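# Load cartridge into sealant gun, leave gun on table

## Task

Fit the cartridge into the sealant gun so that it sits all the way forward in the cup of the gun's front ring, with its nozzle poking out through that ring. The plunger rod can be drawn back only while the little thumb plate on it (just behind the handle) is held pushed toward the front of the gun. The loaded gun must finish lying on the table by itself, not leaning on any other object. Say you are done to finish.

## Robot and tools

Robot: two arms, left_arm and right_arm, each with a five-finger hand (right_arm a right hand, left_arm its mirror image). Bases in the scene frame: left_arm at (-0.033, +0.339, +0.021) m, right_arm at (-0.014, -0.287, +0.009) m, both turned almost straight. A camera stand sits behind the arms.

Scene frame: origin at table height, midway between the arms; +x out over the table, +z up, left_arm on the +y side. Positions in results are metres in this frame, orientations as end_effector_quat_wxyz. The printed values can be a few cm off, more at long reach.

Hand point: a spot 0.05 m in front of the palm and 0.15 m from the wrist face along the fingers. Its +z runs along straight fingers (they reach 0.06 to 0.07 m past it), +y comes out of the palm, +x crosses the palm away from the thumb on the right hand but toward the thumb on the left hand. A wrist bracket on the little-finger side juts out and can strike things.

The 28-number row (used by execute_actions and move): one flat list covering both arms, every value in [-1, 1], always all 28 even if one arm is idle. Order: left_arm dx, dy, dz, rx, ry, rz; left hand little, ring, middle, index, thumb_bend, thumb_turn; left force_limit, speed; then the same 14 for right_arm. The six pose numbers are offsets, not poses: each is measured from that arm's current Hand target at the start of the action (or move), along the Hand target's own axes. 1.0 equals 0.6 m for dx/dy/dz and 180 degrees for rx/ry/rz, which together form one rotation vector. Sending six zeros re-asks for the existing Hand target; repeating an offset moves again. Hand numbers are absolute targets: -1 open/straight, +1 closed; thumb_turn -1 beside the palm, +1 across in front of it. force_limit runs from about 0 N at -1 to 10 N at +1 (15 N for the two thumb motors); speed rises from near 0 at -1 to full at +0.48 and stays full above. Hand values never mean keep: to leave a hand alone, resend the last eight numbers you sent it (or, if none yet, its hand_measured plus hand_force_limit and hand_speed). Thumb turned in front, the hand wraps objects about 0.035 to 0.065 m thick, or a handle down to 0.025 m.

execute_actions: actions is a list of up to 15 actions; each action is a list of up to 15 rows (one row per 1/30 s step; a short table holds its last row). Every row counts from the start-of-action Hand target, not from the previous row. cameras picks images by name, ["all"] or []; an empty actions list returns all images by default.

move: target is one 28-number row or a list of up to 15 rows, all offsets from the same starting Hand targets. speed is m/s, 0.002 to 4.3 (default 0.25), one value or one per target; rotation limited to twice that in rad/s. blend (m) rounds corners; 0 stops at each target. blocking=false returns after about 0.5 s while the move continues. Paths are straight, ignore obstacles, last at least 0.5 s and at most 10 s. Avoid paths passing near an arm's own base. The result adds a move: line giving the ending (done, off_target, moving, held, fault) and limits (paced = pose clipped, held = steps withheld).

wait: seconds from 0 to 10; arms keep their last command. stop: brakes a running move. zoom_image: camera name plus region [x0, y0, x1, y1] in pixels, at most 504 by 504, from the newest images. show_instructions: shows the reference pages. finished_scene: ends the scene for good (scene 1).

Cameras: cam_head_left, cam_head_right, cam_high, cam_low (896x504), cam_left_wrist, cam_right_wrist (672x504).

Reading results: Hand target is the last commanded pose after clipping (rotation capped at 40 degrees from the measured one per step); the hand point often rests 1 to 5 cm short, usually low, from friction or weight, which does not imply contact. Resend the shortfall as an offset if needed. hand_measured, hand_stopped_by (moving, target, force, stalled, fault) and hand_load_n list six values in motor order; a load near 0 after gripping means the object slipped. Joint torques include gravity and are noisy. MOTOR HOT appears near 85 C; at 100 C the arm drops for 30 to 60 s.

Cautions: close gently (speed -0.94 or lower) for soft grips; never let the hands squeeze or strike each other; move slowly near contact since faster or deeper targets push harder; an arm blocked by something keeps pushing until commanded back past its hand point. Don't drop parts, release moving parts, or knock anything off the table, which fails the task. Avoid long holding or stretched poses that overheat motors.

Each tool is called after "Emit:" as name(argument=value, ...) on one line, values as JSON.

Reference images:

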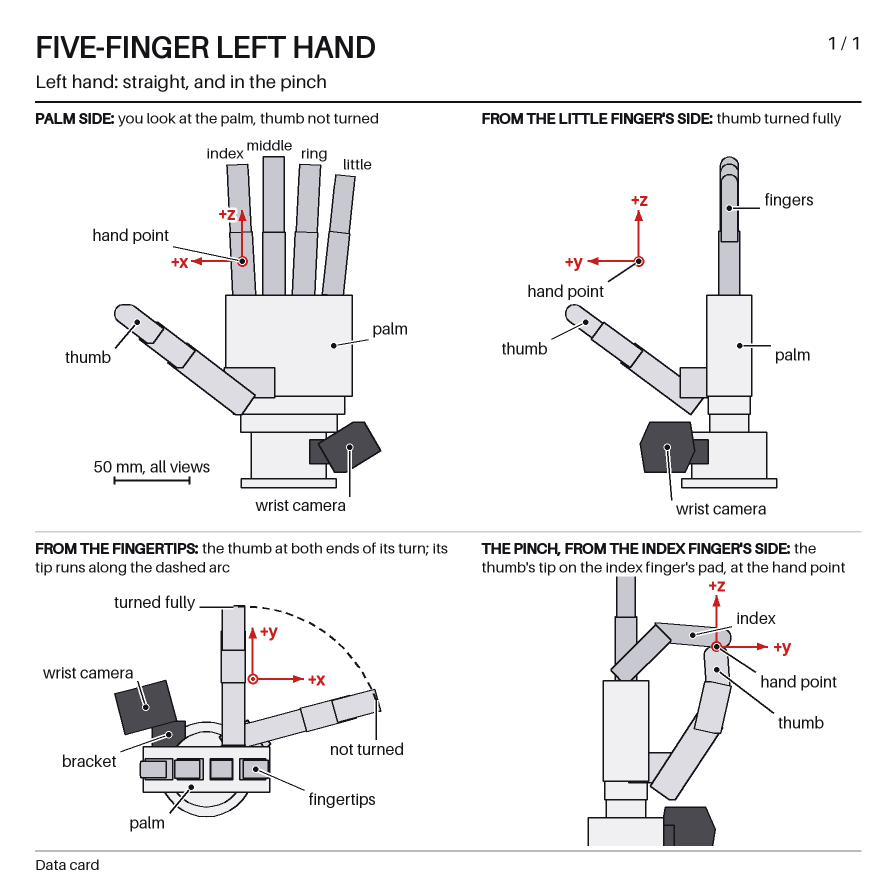

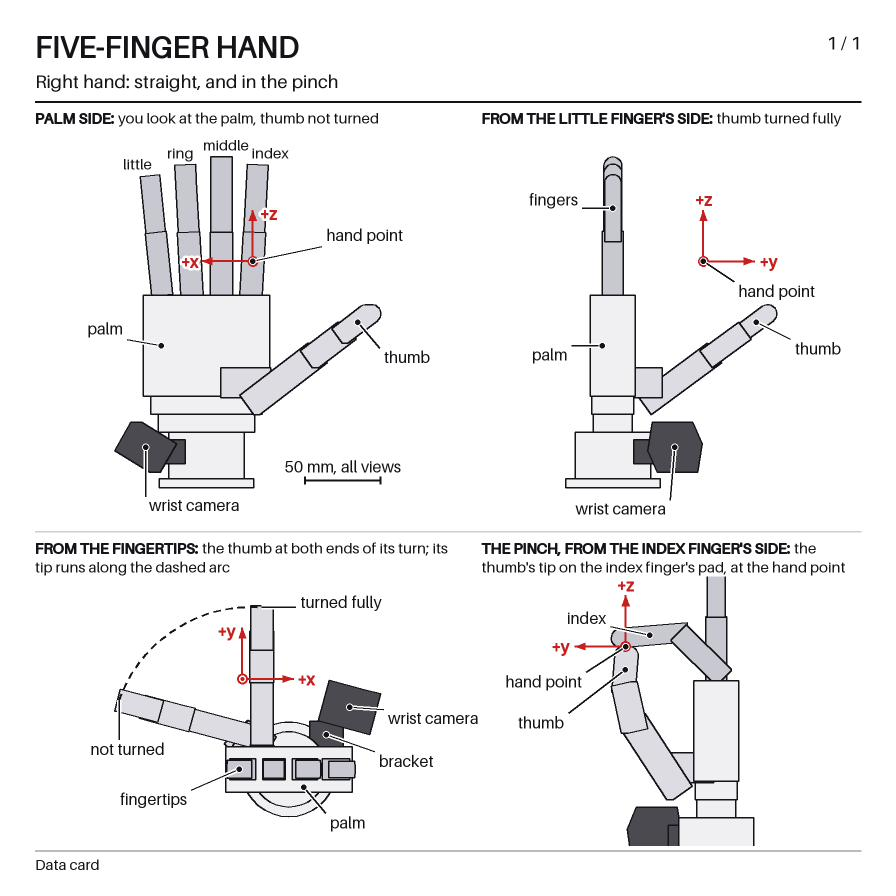

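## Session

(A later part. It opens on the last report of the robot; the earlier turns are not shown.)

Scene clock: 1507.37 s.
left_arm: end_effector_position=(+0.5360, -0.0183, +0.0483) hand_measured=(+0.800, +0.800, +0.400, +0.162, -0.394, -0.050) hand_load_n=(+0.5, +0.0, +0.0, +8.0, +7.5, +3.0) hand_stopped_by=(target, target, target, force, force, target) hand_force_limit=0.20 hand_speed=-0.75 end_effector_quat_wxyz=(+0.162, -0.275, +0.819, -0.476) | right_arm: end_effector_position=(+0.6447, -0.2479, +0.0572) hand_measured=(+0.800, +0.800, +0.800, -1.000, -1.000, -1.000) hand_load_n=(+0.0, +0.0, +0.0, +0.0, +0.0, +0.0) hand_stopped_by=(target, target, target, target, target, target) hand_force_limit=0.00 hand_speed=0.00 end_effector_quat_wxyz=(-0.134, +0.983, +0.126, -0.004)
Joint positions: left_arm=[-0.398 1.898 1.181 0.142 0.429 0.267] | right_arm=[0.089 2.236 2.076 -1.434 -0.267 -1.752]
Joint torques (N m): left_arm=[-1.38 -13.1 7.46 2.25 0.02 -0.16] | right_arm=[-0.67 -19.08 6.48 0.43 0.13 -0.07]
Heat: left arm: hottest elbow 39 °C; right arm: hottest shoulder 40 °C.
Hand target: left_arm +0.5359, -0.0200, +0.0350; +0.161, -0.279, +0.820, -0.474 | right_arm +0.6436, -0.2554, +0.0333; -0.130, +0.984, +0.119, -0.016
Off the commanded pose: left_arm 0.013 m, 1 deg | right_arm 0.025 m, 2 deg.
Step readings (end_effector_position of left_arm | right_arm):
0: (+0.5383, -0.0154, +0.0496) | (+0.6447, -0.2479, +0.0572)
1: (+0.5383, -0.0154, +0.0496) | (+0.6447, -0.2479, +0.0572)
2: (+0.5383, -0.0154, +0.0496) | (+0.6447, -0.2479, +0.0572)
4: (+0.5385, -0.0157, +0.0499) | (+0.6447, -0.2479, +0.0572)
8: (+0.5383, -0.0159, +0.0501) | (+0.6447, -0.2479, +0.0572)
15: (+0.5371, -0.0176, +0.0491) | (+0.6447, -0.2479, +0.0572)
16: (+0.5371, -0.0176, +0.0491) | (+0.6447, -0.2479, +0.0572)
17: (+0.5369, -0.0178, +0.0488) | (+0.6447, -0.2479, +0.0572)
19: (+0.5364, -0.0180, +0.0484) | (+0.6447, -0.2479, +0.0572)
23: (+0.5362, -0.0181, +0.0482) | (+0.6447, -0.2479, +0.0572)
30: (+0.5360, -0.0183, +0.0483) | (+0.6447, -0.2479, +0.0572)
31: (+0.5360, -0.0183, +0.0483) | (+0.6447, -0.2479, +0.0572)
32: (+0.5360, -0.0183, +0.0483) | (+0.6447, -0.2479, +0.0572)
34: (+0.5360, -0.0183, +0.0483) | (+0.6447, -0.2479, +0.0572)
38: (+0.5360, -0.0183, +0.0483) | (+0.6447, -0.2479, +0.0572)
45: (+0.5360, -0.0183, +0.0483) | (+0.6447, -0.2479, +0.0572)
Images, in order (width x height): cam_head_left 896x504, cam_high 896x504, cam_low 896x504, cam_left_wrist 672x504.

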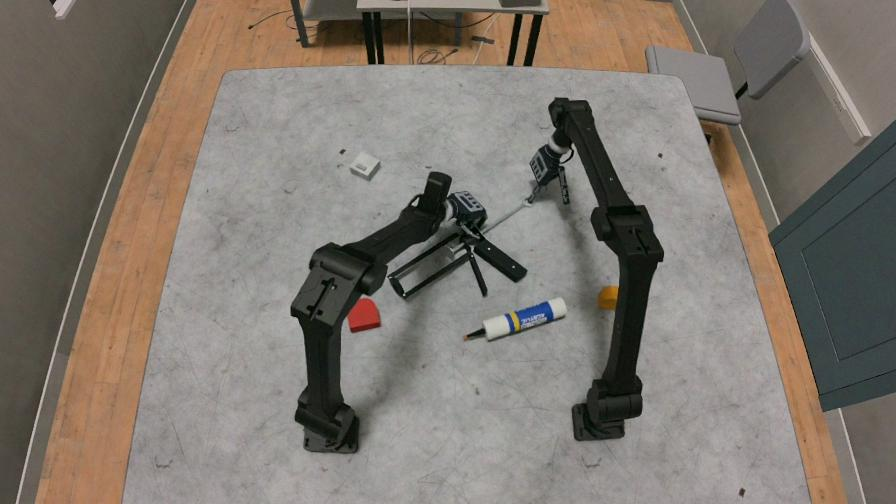

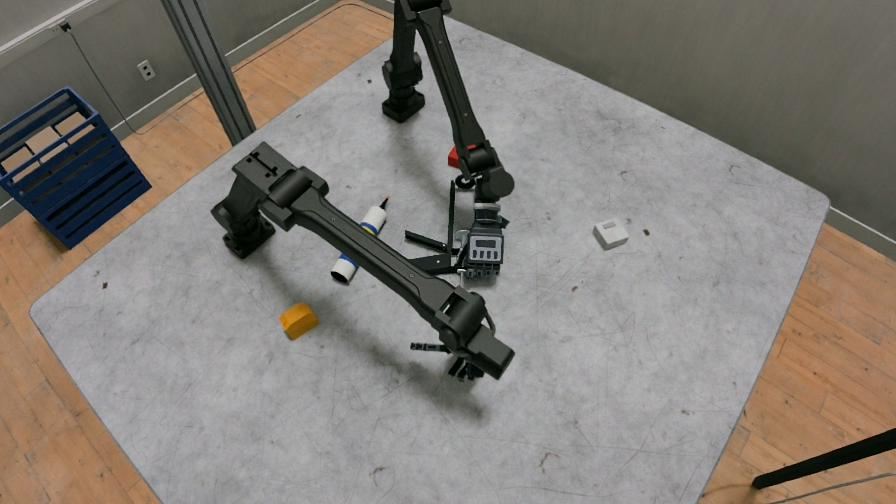

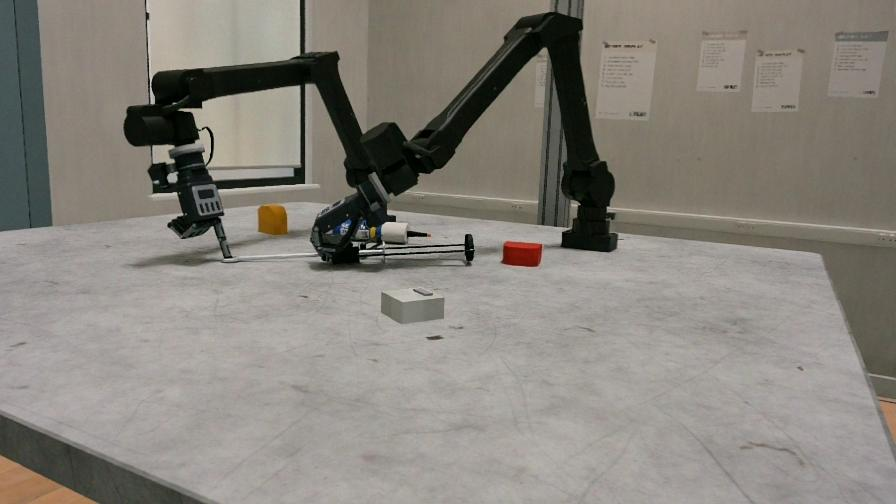

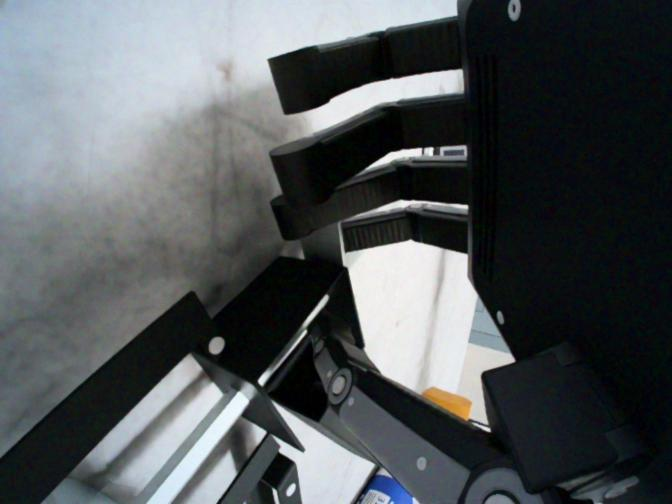

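Emit:
move(target=[0,0,0,0,0,0,0.8,0.8,0.4,0.4,0.2,-0.05,0.2,-0.75,0.0339,0.0734,-0.0197,0,0,0,0.8,0.8,0.8,-1,-1,-1,0,0], speed=0.08, cameras=["cam_head_left","cam_high","cam_low","cam_left_wrist"])

Emit:
zoom_image(camera="cam_high", region=[440, 220, 500, 290])

Emit:
zoom_image(camera="cam_head_left", region=[440, 190, 560, 270])

Scene clock: 1519.90 s.
left_arm: end_effector_position=(+0.5367, -0.0212, +0.0484) hand_measured=(+0.800, +0.800, +0.400, +0.162, -0.394, -0.050) hand_load_n=(+0.0, +0.0, -0.5, +8.5, +6.0, +4.0) hand_stopped_by=(target, target, target, force, force, target) hand_force_limit=0.20 hand_speed=-0.75 end_effector_quat_wxyz=(+0.165, -0.276, +0.818, -0.478) | right_arm: end_effector_position=(+0.6510, -0.2519, +0.0549) hand_measured=(+0.800, +0.800, +0.800, -1.000, -1.000, -1.000) hand_load_n=(+0.0, +0.0, +0.0, +1.0, +0.0, +0.0) hand_stopped_by=(target, target, target, target, target, target) hand_force_limit=0.00 hand_speed=0.00 end_effector_quat_wxyz=(-0.145, +0.981, +0.127, -0.027)
Joint positions: left_arm=[-0.403 1.9 1.181 0.152 0.422 0.261] | right_arm=[0.077 2.304 2.187 -1.529 -0.286 -1.775]
Joint torques (N m): left_arm=[-1.49 -13.04 7.53 1.77 0 -0.16] | right_arm=[-4.66 -17.85 10.65 0.31 0.93 -0.41]
Heat: left arm: hottest elbow 38 °C; right arm: hottest shoulder 40 °C.
Hand target: left_arm +0.5360, -0.0199, +0.0352; +0.161, -0.279, +0.820, -0.474 | right_arm +0.6742, -0.2950, +0.0333; -0.130, +0.984, +0.119, -0.016
Off the commanded pose: left_arm 0.013 m, 1 deg | right_arm 0.053 m, 2 deg.
move: off_target (left_arm, right_arm)
Images, in order (width x height): cam_head_left 896x504, cam_high 896x504, cam_low 896x504, cam_left_wrist 672x504.

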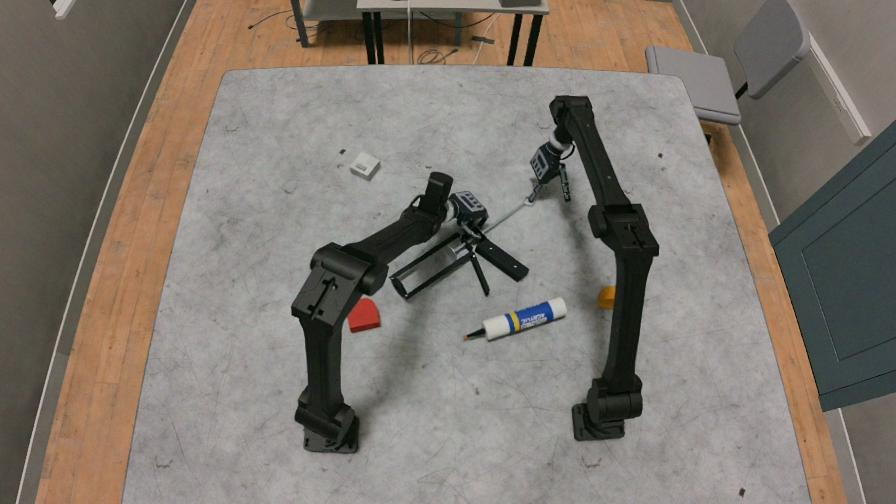

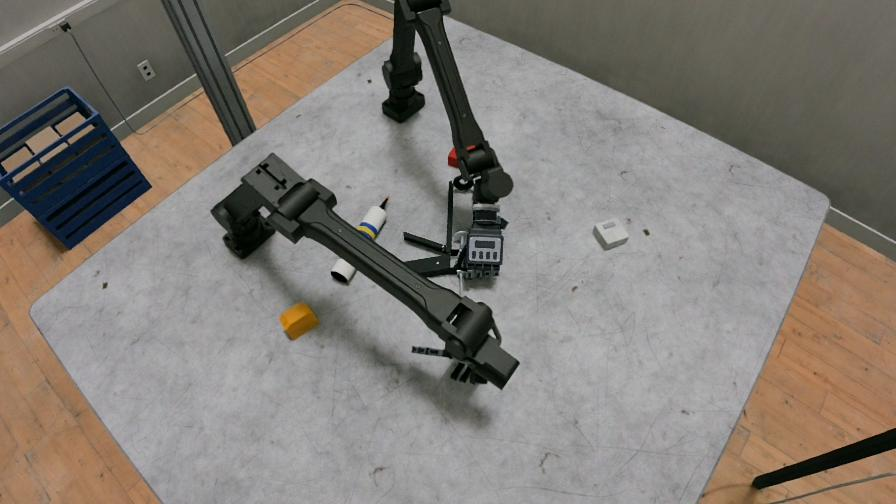

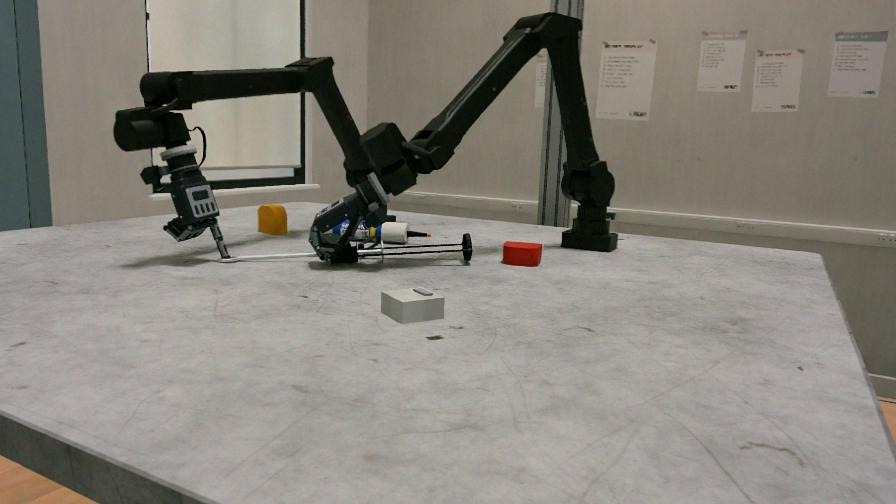

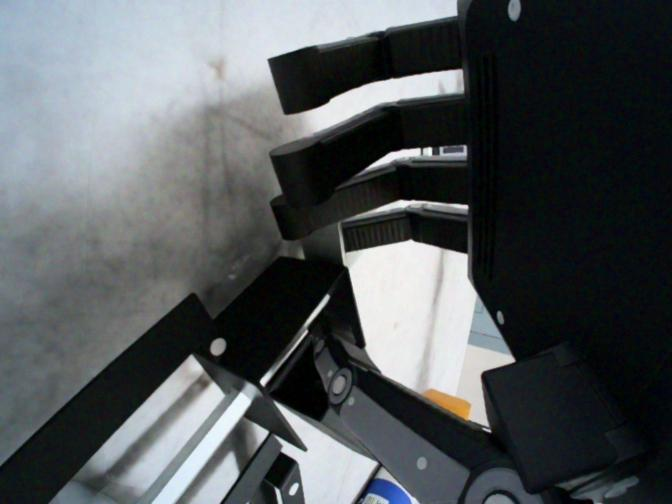

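Scaled by 7.200 from the camera's 896x504 image, which has a finer 1280x720 frame.

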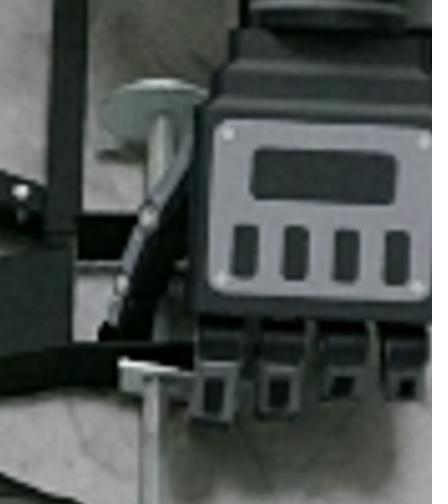

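Scaled by 4.200 from the camera's 896x504 image, which has a finer 1280x720 frame.

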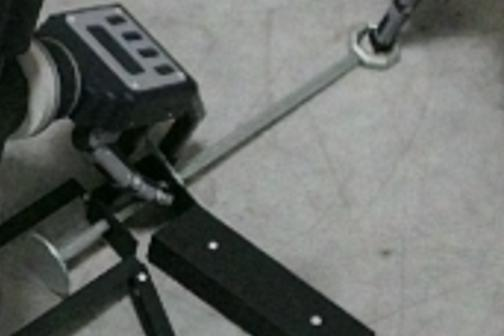

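Emit:
execute_actions(actions=[[[0,0,0,0,0,0,0.8,0.8,-0.3,0.5,0.3,-0.05,0.8,-0.8,0,0,0,0,0,0,0.8,0.8,0.8,-1,-1,-1,0,0]],[[0,0,0,0,0,0,0.8,0.8,-0.3,0.5,0.3,-0.05,0.8,-0.8,0,0,0,0,0,0,0.8,0.8,0.8,-1,-1,-1,0,0]],[[0,0,0,0,0,0,0.8,0.8,-0.3,0.5,0.3,-0.05,0.8,-0.8,0,0,0,0,0,0,0.8,0.8,0.8,-1,-1,-1,0,0]]], cameras=["cam_head_left","cam_high","cam_low","cam_left_wrist"])

Emit:
zoom_image(camera="cam_low", region=[300, 210, 380, 265])

Emit:
zoom_image(camera="cam_high", region=[440, 220, 500, 290])

Scene clock: 1534.30 s.
left_arm: end_effector_position=(+0.5351, -0.0243, +0.0484) hand_measured=(+0.800, +0.800, -0.300, +0.170, -0.360, -0.050) hand_load_n=(+0.0, +0.0, +0.0, +11.0, +7.0, +0.5) hand_stopped_by=(target, target, target, force, force, target) hand_force_limit=0.80 hand_speed=-0.80 end_effector_quat_wxyz=(+0.163, -0.269, +0.819, -0.480) | right_arm: end_effector_position=(+0.6523, -0.2527, +0.0549) hand_measured=(+0.800, +0.800, +0.800, -1.000, -1.000, -1.000) hand_load_n=(+0.0, +0.0, +0.0, +1.0, +0.0, +0.0) hand_stopped_by=(target, target, target, target, target, target) hand_force_limit=0.00 hand_speed=0.00 end_effector_quat_wxyz=(-0.145, +0.981, +0.128, -0.025)
Joint positions: left_arm=[-0.407 1.902 1.181 0.157 0.429 0.267] | right_arm=[0.076 2.305 2.191 -1.529 -0.286 -1.778]
Joint torques (N m): left_arm=[-0.79 -13.45 7.49 1.76 0.03 -0.2] | right_arm=[-4.25 -17.79 10.76 0.25 0.95 -0.36]
Heat: left arm: hottest elbow 38 °C; right arm: hottest shoulder 38 °C.
Hand target: left_arm +0.5360, -0.0199, +0.0351; +0.161, -0.279, +0.820, -0.474 | right_arm +0.6742, -0.2949, +0.0333; -0.130, +0.984, +0.119, -0.016
Off the commanded pose: left_arm 0.014 m, 1 deg | right_arm 0.052 m, 2 deg.
Step readings (end_effector_position of left_arm | right_arm):
0: (+0.5367, -0.0212, +0.0484) | (+0.6510, -0.2519, +0.0549)
1: (+0.5367, -0.0212, +0.0484) | (+0.6510, -0.2519, +0.0549)
2: (+0.5367, -0.0212, +0.0484) | (+0.6510, -0.2519, +0.0549)
4: (+0.5369, -0.0214, +0.0481) | (+0.6510, -0.2519, +0.0549)
8: (+0.5366, -0.0216, +0.0481) | (+0.6516, -0.2522, +0.0549)
15: (+0.5368, -0.0220, +0.0483) | (+0.6518, -0.2522, +0.0549)
16: (+0.5368, -0.0220, +0.0483) | (+0.6518, -0.2522, +0.0549)
17: (+0.5368, -0.0220, +0.0483) | (+0.6518, -0.2522, +0.0549)
19: (+0.5358, -0.0230, +0.0486) | (+0.6518, -0.2522, +0.0549)
23: (+0.5349, -0.0242, +0.0484) | (+0.6522, -0.2524, +0.0549)
30: (+0.5347, -0.0244, +0.0485) | (+0.6523, -0.2527, +0.0549)
31: (+0.5347, -0.0244, +0.0485) | (+0.6523, -0.2527, +0.0549)
32: (+0.5349, -0.0245, +0.0488) | (+0.6523, -0.2527, +0.0549)
34: (+0.5351, -0.0243, +0.0487) | (+0.6523, -0.2527, +0.0549)
38: (+0.5351, -0.0243, +0.0487) | (+0.6523, -0.2527, +0.0549)
45: (+0.5351, -0.0243, +0.0484) | (+0.6523, -0.2527, +0.0549)
Images, in order (width x height): cam_head_left 896x504, cam_high 896x504, cam_low 896x504, cam_left_wrist 672x504.

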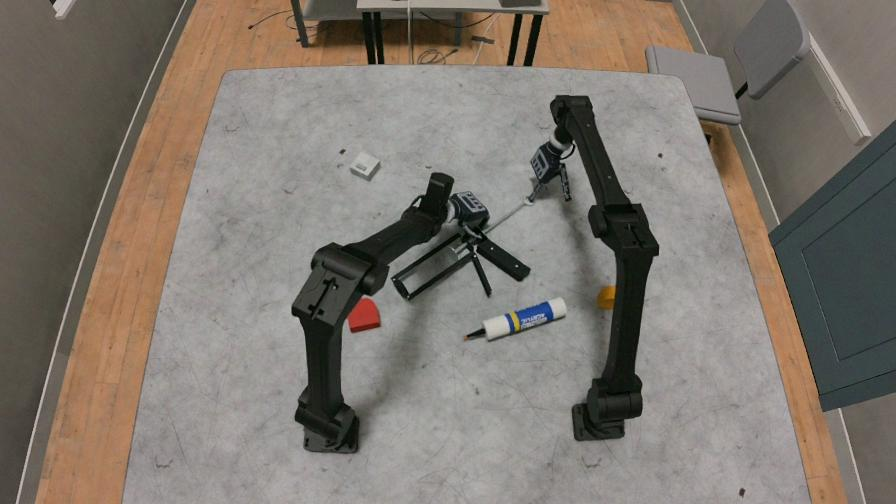

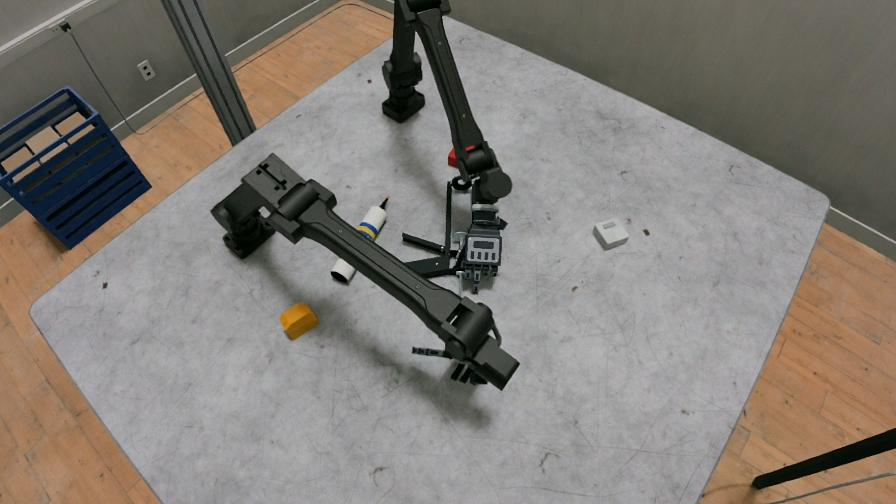

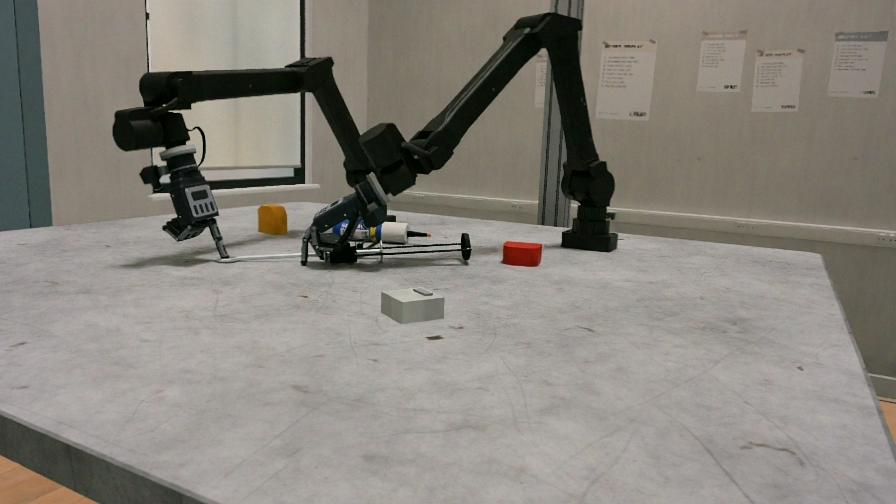

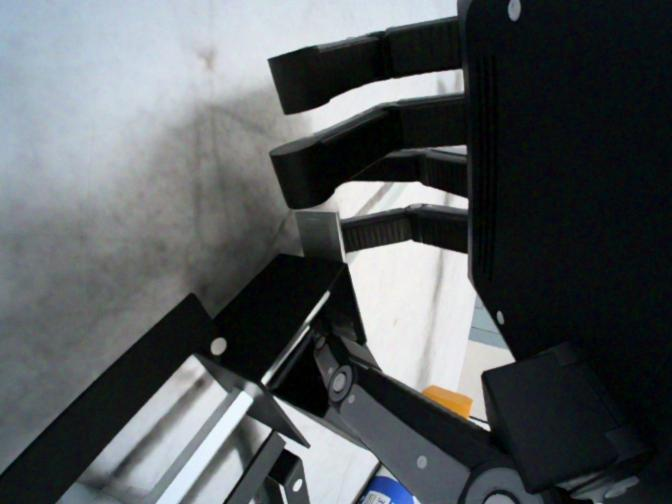

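Scaled by 6.300 from the camera's 896x504 image, which has a finer 1280x720 frame.

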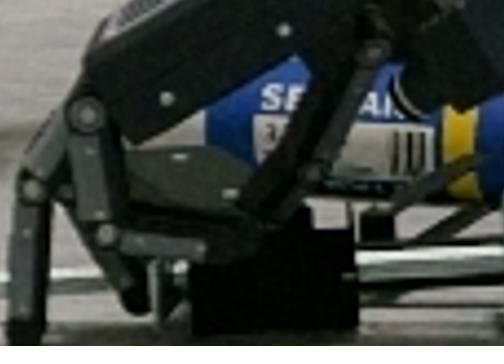

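Scaled by 7.200 from the camera's 896x504 image, which has a finer 1280x720 frame.

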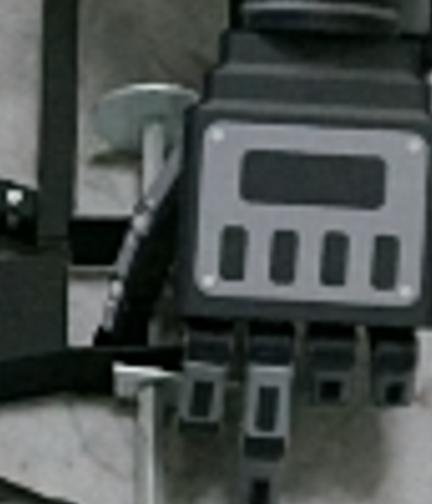

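Emit:
move(target=[0,0,0,0,0,0,0.8,0.8,-0.3,0.5,0.3,-0.05,0.8,-0.8,-0.0271,-0.0587,0.0158,0,0,0,0.8,0.8,0.8,-1,-1,-1,0,0], speed=0.1, cameras=[])

Emit:
execute_actions(actions=[[[0,0,0,0,0,0,0.8,0.8,-0.2,-0.2,-0.6,0.17,0.1,-0.3,0,0,0,0,0,0,0.8,0.8,0.8,-1,-1,-1,0,0]],[[0,0,0,0,0,0,0.8,0.8,-0.2,-0.2,-0.6,0.17,0.1,-0.3,0,0,0,0,0,0,0.8,0.8,0.8,-1,-1,-1,0,0]]], cameras=["cam_head_left","cam_high","cam_low","cam_left_wrist"])

Emit:
zoom_image(camera="cam_high", region=[440, 220, 500, 290])

Emit:
zoom_image(camera="cam_low", region=[300, 210, 380, 265])

Emit:
zoom_image(camera="cam_left_wrist", region=[190, 190, 430, 400])

Scene clock: 1560.27 s.
left_arm: end_effector_position=(+0.5351, -0.0243, +0.0484) hand_measured=(+0.800, +0.800, -0.300, +0.170, -0.360, -0.050) hand_load_n=(+0.0, +0.0, +0.0, +11.0, +7.0, +0.5) hand_stopped_by=(target, target, target, force, force, target) hand_force_limit=0.80 hand_speed=-0.80 end_effector_quat_wxyz=(+0.163, -0.269, +0.819, -0.480) | right_arm: end_effector_position=(+0.6496, -0.2520, +0.0546) hand_measured=(+0.800, +0.800, +0.800, -1.000, -1.000, -1.000) hand_load_n=(+0.0, +0.0, +0.0, +0.5, +0.0, +0.0) hand_stopped_by=(target, target, target, target, target, target) hand_force_limit=0.00 hand_speed=0.00 end_effector_quat_wxyz=(-0.143, +0.982, +0.122, -0.010)
Joint positions: left_arm=[-0.407 1.902 1.181 0.157 0.429 0.267] | right_arm=[0.077 2.265 2.121 -1.464 -0.286 -1.759]
Joint torques (N m): left_arm=[-0.85 -13.1 7.32 1.83 0.01 -0.16] | right_arm=[-0.44 -19.55 5.91 0.79 0.76 -0.11]
Motor temperatures (°C): left_arm=[21 34 37 21 21 21] | right_arm=[25 38 36 21 26 21]
Heat: left arm: hottest elbow 37 °C; right arm: hottest shoulder 38 °C.
Hand target: left_arm +0.5360, -0.0199, +0.0351; +0.161, -0.279, +0.820, -0.474 | right_arm +0.6498, -0.2633, +0.0333; -0.130, +0.984, +0.119, -0.016
Off the commanded pose: left_arm 0.014 m, 1 deg | right_arm 0.024 m, 2 deg.
move: off_target (left_arm, right_arm)
No camera images: "cameras" was empty.

Scene clock: 1561.57 s.
left_arm: end_effector_position=(+0.5355, -0.0251, +0.0497) hand_measured=(+0.800, +0.800, -0.200, -0.200, -0.600, +0.124) hand_load_n=(+0.0, +0.0, +0.0, +0.0, +0.0, +1.5) hand_stopped_by=(target, target, target, target, target, force) hand_force_limit=0.10 hand_speed=-0.30 end_effector_quat_wxyz=(+0.162, -0.277, +0.815, -0.482) | right_arm: end_effector_position=(+0.6495, -0.2520, +0.0547) hand_measured=(+0.800, +0.800, +0.800, -1.000, -1.000, -1.000) hand_load_n=(+0.0, +0.0, +0.5, +0.5, -0.5, +0.0) hand_stopped_by=(target, target, target, target, target, target) hand_force_limit=0.00 hand_speed=0.00 end_effector_quat_wxyz=(-0.143, +0.982, +0.121, -0.010)
Joint positions: left_arm=[-0.407 1.901 1.181 0.16 0.425 0.249] | right_arm=[0.077 2.265 2.121 -1.464 -0.286 -1.758]
Joint torques (N m): left_arm=[-0.91 -13.1 7.49 1.51 -0.05 -0.08] | right_arm=[-0.73 -19.55 5.96 0.68 0.77 -0.15]
Heat: left arm: hottest elbow 37 °C; right arm: hottest shoulder 38 °C.
Hand target: left_arm +0.5359, -0.0201, +0.0351; +0.161, -0.279, +0.820, -0.474 | right_arm +0.6498, -0.2633, +0.0333; -0.130, +0.984, +0.119, -0.016
Off the commanded pose: left_arm 0.015 m, 1 deg | right_arm 0.024 m, 2 deg.
Step readings (end_effector_position of left_arm | right_arm):
0: (+0.5351, -0.0243, +0.0484) | (+0.6496, -0.2520, +0.0546)
1: (+0.5351, -0.0243, +0.0484) | (+0.6496, -0.2520, +0.0546)
2: (+0.5351, -0.0243, +0.0484) | (+0.6496, -0.2520, +0.0546)
4: (+0.5345, -0.0249, +0.0488) | (+0.6496, -0.2520, +0.0546)
8: (+0.5353, -0.0253, +0.0498) | (+0.6495, -0.2520, +0.0547)
15: (+0.5355, -0.0251, +0.0497) | (+0.6495, -0.2520, +0.0547)
16: (+0.5355, -0.0251, +0.0497) | (+0.6495, -0.2520, +0.0547)
17: (+0.5355, -0.0251, +0.0497) | (+0.6495, -0.2520, +0.0547)
19: (+0.5355, -0.0251, +0.0497) | (+0.6495, -0.2520, +0.0547)
23: (+0.5355, -0.0251, +0.0497) | (+0.6495, -0.2520, +0.0547)
30: (+0.5355, -0.0251, +0.0497) | (+0.6495, -0.2520, +0.0547)
Images, in order (width x height): cam_head_left 896x504, cam_high 896x504, cam_low 896x504, cam_left_wrist 672x504.

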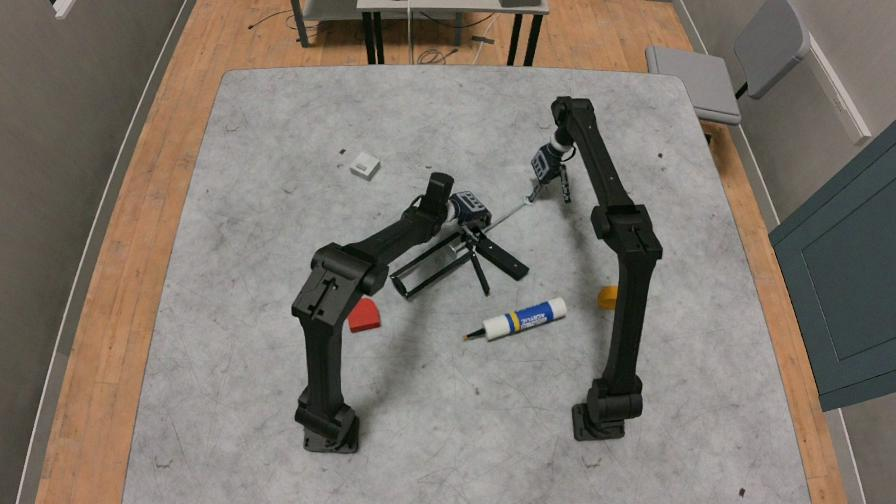

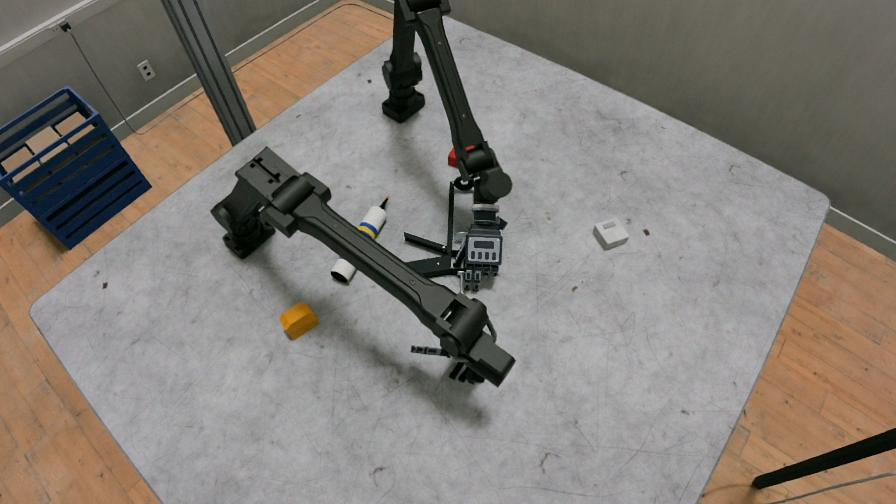

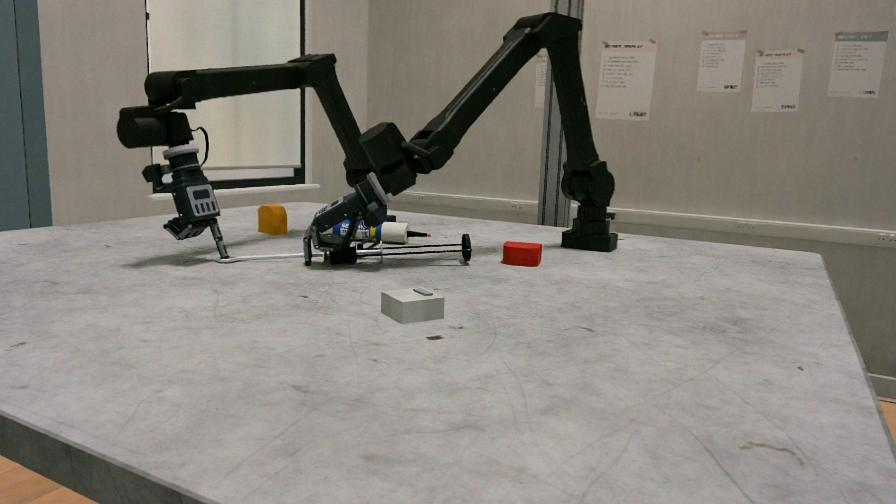

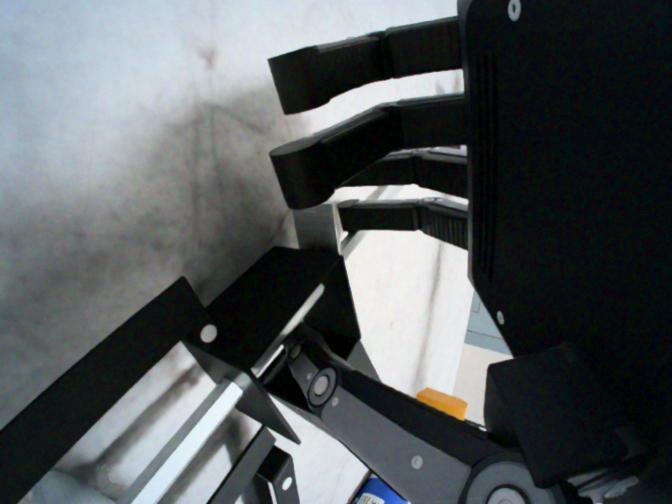

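Scaled by 7.200 from the camera's 896x504 image, which has a finer 1280x720 frame.

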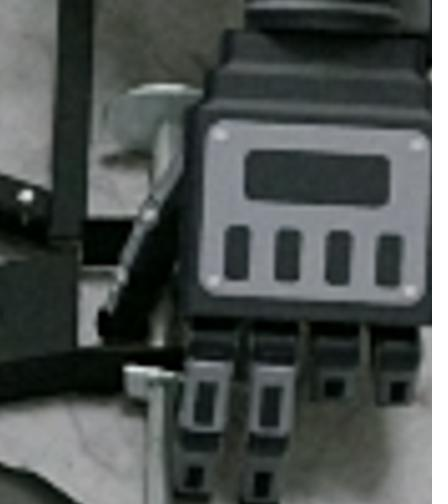

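Scaled by 6.300 from the camera's 896x504 image, which has a finer 1280x720 frame.

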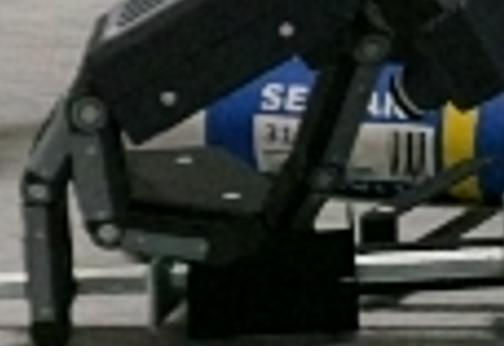

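Scaled by 2.100 from the camera's 672x504 image, which has a finer 960x720 frame.

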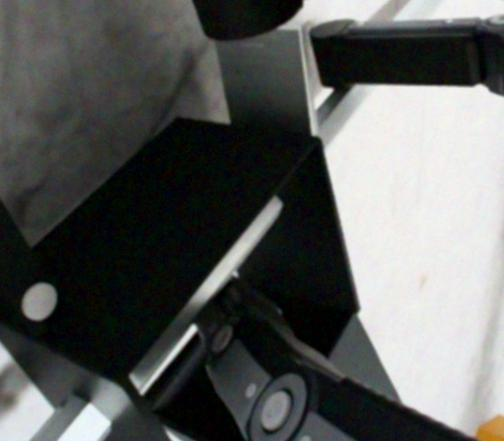

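Emit:
execute_actions(actions=[[[0,0,0,0,0,0,0.8,0.8,-0.2,-0.2,-0.6,0.06,0.1,-0.3,0,0,0,0,0,0,0.8,0.8,0.8,-1,-1,-1,0,0]],[[0,0,0,0,0,0,0.8,0.8,0.4,0.4,0.3,0.06,0.4,-0.75,0,0,0,0,0,0,0.8,0.8,0.8,-1,-1,-1,0,0]],[[0,0,0,0,0,0,0.8,0.8,0.4,0.4,0.3,0.06,0.4,-0.75,0,0,0,0,0,0,0.8,0.8,0.8,-1,-1,-1,0,0]],[[0,0,0,0,0,0,0.8,0.8,0.4,0.4,0.3,0.06,0.4,-0.75,0,0,0,0,0,0,0.8,0.8,0.8,-1,-1,-1,0,0]]], cameras=["cam_high","cam_low"])

Emit:
zoom_image(camera="cam_high", region=[440, 220, 500, 290])

Emit:
zoom_image(camera="cam_low", region=[300, 210, 380, 265])

Scene clock: 1575.50 s.
left_arm: end_effector_position=(+0.5345, -0.0259, +0.0486) hand_measured=(+0.800, +0.800, +0.118, +0.188, -0.350, +0.060) hand_load_n=(+0.0, +0.0, +3.0, +7.0, +10.5, +0.5) hand_stopped_by=(target, target, force, force, force, target) hand_force_limit=0.40 hand_speed=-0.75 end_effector_quat_wxyz=(+0.162, -0.269, +0.818, -0.482) | right_arm: end_effector_position=(+0.6494, -0.2518, +0.0549) hand_measured=(+0.800, +0.800, +0.800, -1.000, -1.000, -1.000) hand_load_n=(+0.0, +0.0, +0.0, +0.5, +0.0, +0.0) hand_stopped_by=(target, target, target, target, target, target) hand_force_limit=0.00 hand_speed=0.00 end_effector_quat_wxyz=(-0.142, +0.982, +0.121, -0.010)
Joint positions: left_arm=[-0.409 1.902 1.181 0.16 0.431 0.264] | right_arm=[0.078 2.265 2.121 -1.464 -0.284 -1.756]
Joint torques (N m): left_arm=[-0.79 -13.27 7.35 1.59 -0.01 -0.18] | right_arm=[-0.62 -20.13 5.97 0.66 0.74 -0.11]
Heat: left arm: hottest elbow 37 °C; right arm: hottest shoulder 39 °C.
Hand target: left_arm +0.5360, -0.0199, +0.0350; +0.161, -0.279, +0.820, -0.474 | right_arm +0.6498, -0.2634, +0.0334; -0.130, +0.984, +0.119, -0.016
Off the commanded pose: left_arm 0.015 m, 1 deg | right_arm 0.024 m, 2 deg.
Step readings (end_effector_position of left_arm | right_arm):
0: (+0.5355, -0.0251, +0.0497) | (+0.6495, -0.2520, +0.0547)
1: (+0.5355, -0.0251, +0.0497) | (+0.6495, -0.2520, +0.0547)
2: (+0.5355, -0.0251, +0.0497) | (+0.6495, -0.2520, +0.0547)
4: (+0.5355, -0.0251, +0.0497) | (+0.6495, -0.2520, +0.0547)
8: (+0.5355, -0.0251, +0.0497) | (+0.6495, -0.2520, +0.0547)
15: (+0.5355, -0.0251, +0.0497) | (+0.6495, -0.2520, +0.0547)
16: (+0.5355, -0.0251, +0.0497) | (+0.6495, -0.2520, +0.0547)
17: (+0.5355, -0.0251, +0.0497) | (+0.6495, -0.2520, +0.0547)
19: (+0.5355, -0.0251, +0.0497) | (+0.6495, -0.2520, +0.0547)
23: (+0.5357, -0.0249, +0.0496) | (+0.6495, -0.2520, +0.0547)
30: (+0.5357, -0.0249, +0.0496) | (+0.6495, -0.2520, +0.0547)
31: (+0.5357, -0.0249, +0.0494) | (+0.6495, -0.2520, +0.0547)
32: (+0.5355, -0.0251, +0.0489) | (+0.6495, -0.2517, +0.0547)
34: (+0.5353, -0.0253, +0.0489) | (+0.6495, -0.2521, +0.0549)
38: (+0.5345, -0.0259, +0.0487) | (+0.6494, -0.2518, +0.0549)
45: (+0.5345, -0.0259, +0.0486) | (+0.6494, -0.2518, +0.0549)
46: (+0.5345, -0.0259, +0.0486) | (+0.6494, -0.2518, +0.0549)
47: (+0.5345, -0.0259, +0.0486) | (+0.6494, -0.2518, +0.0549)
49: (+0.5345, -0.0259, +0.0486) | (+0.6494, -0.2518, +0.0549)
53: (+0.5345, -0.0259, +0.0486) | (+0.6494, -0.2518, +0.0549)
60: (+0.5345, -0.0259, +0.0486) | (+0.6494, -0.2518, +0.0549)
Images, in order (width x height): cam_high 896x504, cam_low 896x504.

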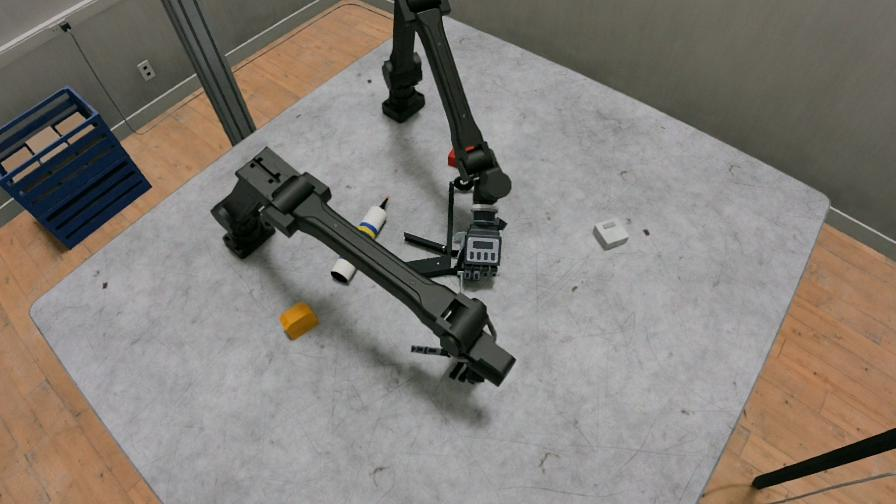

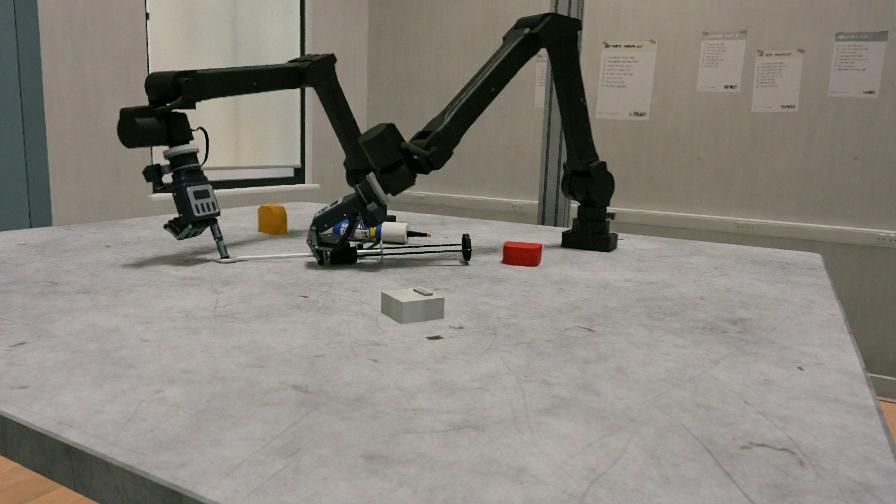

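Scaled by 7.200 from the camera's 896x504 image, which has a finer 1280x720 frame.

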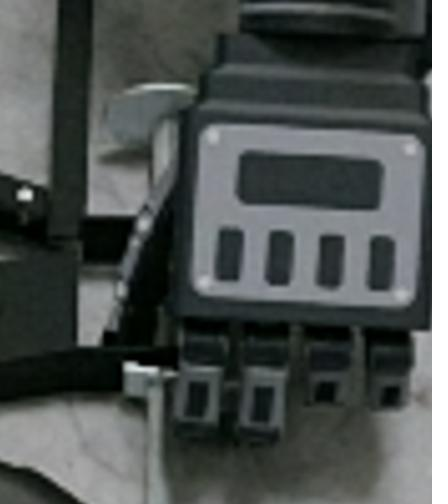

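Scaled by 6.300 from the camera's 896x504 image, which has a finer 1280x720 frame.

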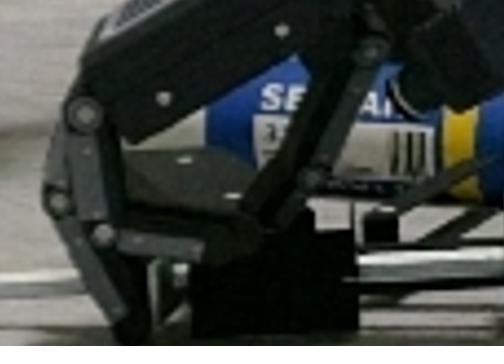

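Emit:
execute_actions(actions=[[[0,0,0,0,0,0,0.8,0.8,0.5,0.5,0.35,0.06,0.9,-0.8,0,0,0,0,0,0,0.8,0.8,0.8,-1,-1,-1,0,0]],[[0,0,0,0,0,0,0.8,0.8,0.5,0.5,0.35,0.06,0.9,-0.8,0,0,0,0,0,0,0.8,0.8,0.8,-1,-1,-1,0,0]],[[0,0,0,0,0,0,0.8,0.8,0.5,0.5,0.35,0.06,0.9,-0.8,0,0,0,0,0,0,0.8,0.8,0.8,-1,-1,-1,0,0]]], cameras=["cam_low"])

Emit:
zoom_image(camera="cam_low", region=[310, 230, 360, 265])

Scene clock: 1586.87 s.
left_arm: end_effector_position=(+0.5336, -0.0260, +0.0477) hand_measured=(+0.800, +0.800, +0.188, +0.202, -0.312, +0.060) hand_load_n=(+0.0, +0.0, +9.0, +0.0, +13.0, +5.5) hand_stopped_by=(target, target, force, force, force, target) hand_force_limit=0.90 hand_speed=-0.80 end_effector_quat_wxyz=(+0.162, -0.268, +0.819, -0.481) | right_arm: end_effector_position=(+0.6494, -0.2518, +0.0549) hand_measured=(+0.800, +0.800, +0.800, -1.000, -1.000, -1.000) hand_load_n=(+0.0, +0.0, +0.0, +0.5, +0.0, +0.0) hand_stopped_by=(target, target, target, target, target, target) hand_force_limit=0.00 hand_speed=0.00 end_effector_quat_wxyz=(-0.142, +0.982, +0.121, -0.010)
Joint positions: left_arm=[-0.409 1.903 1.18 0.16 0.432 0.266] | right_arm=[0.078 2.265 2.121 -1.464 -0.284 -1.756]
Joint torques (N m): left_arm=[-0.85 -13.22 7.54 1.68 -0.07 -0.21] | right_arm=[-0.91 -20.25 5.82 0.59 0.74 -0.11]
Heat: left arm: hottest elbow 36 °C; right arm: hottest shoulder 39 °C.
Hand target: left_arm +0.5359, -0.0201, +0.0351; +0.161, -0.279, +0.820, -0.474 | right_arm +0.6498, -0.2634, +0.0334; -0.130, +0.984, +0.119, -0.016
Off the commanded pose: left_arm 0.014 m, 2 deg | right_arm 0.024 m, 2 deg.
Step readings (end_effector_position of left_arm | right_arm):
0: (+0.5345, -0.0259, +0.0486) | (+0.6494, -0.2518, +0.0549)
1: (+0.5345, -0.0259, +0.0486) | (+0.6494, -0.2518, +0.0549)
2: (+0.5345, -0.0259, +0.0486) | (+0.6494, -0.2518, +0.0549)
4: (+0.5344, -0.0262, +0.0486) | (+0.6494, -0.2518, +0.0549)
8: (+0.5336, -0.0260, +0.0477) | (+0.6494, -0.2518, +0.0549)
15: (+0.5336, -0.0260, +0.0477) | (+0.6494, -0.2518, +0.0549)
16: (+0.5336, -0.0260, +0.0477) | (+0.6494, -0.2518, +0.0549)
17: (+0.5336, -0.0260, +0.0477) | (+0.6494, -0.2518, +0.0549)
19: (+0.5336, -0.0260, +0.0477) | (+0.6494, -0.2518, +0.0549)
23: (+0.5336, -0.0260, +0.0477) | (+0.6494, -0.2518, +0.0549)
30: (+0.5336, -0.0260, +0.0477) | (+0.6494, -0.2518, +0.0549)
31: (+0.5336, -0.0260, +0.0477) | (+0.6494, -0.2518, +0.0549)
32: (+0.5336, -0.0260, +0.0477) | (+0.6494, -0.2518, +0.0549)
34: (+0.5336, -0.0260, +0.0477) | (+0.6494, -0.2518, +0.0549)
38: (+0.5336, -0.0260, +0.0477) | (+0.6494, -0.2518, +0.0549)
45: (+0.5336, -0.0260, +0.0477) | (+0.6494, -0.2518, +0.0549)
Images, in order (width x height): cam_low 896x504.

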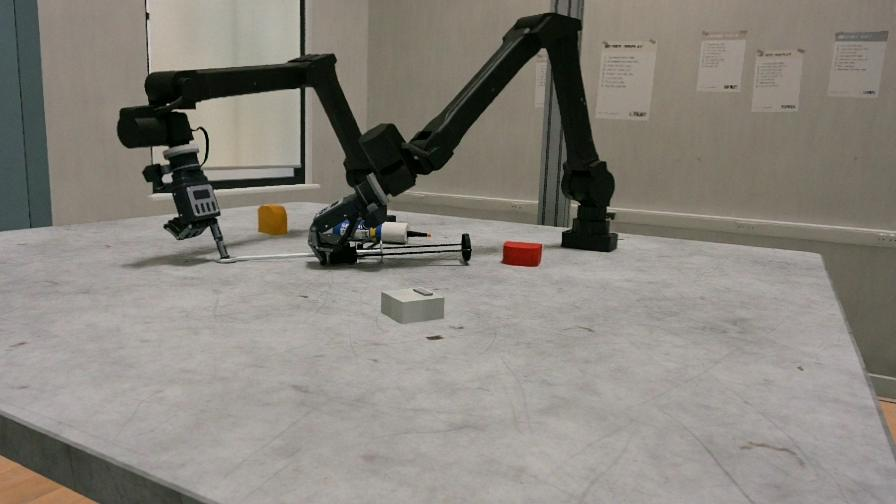

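Scaled by 10.080 from the camera's 896x504 image, which has a finer 1280x720 frame.

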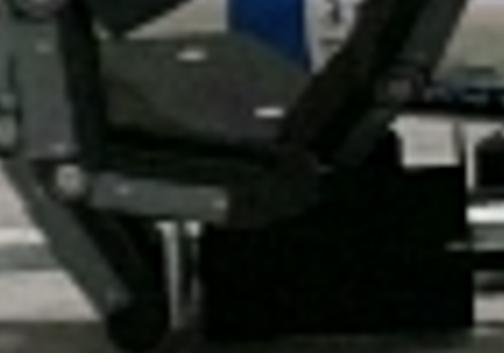

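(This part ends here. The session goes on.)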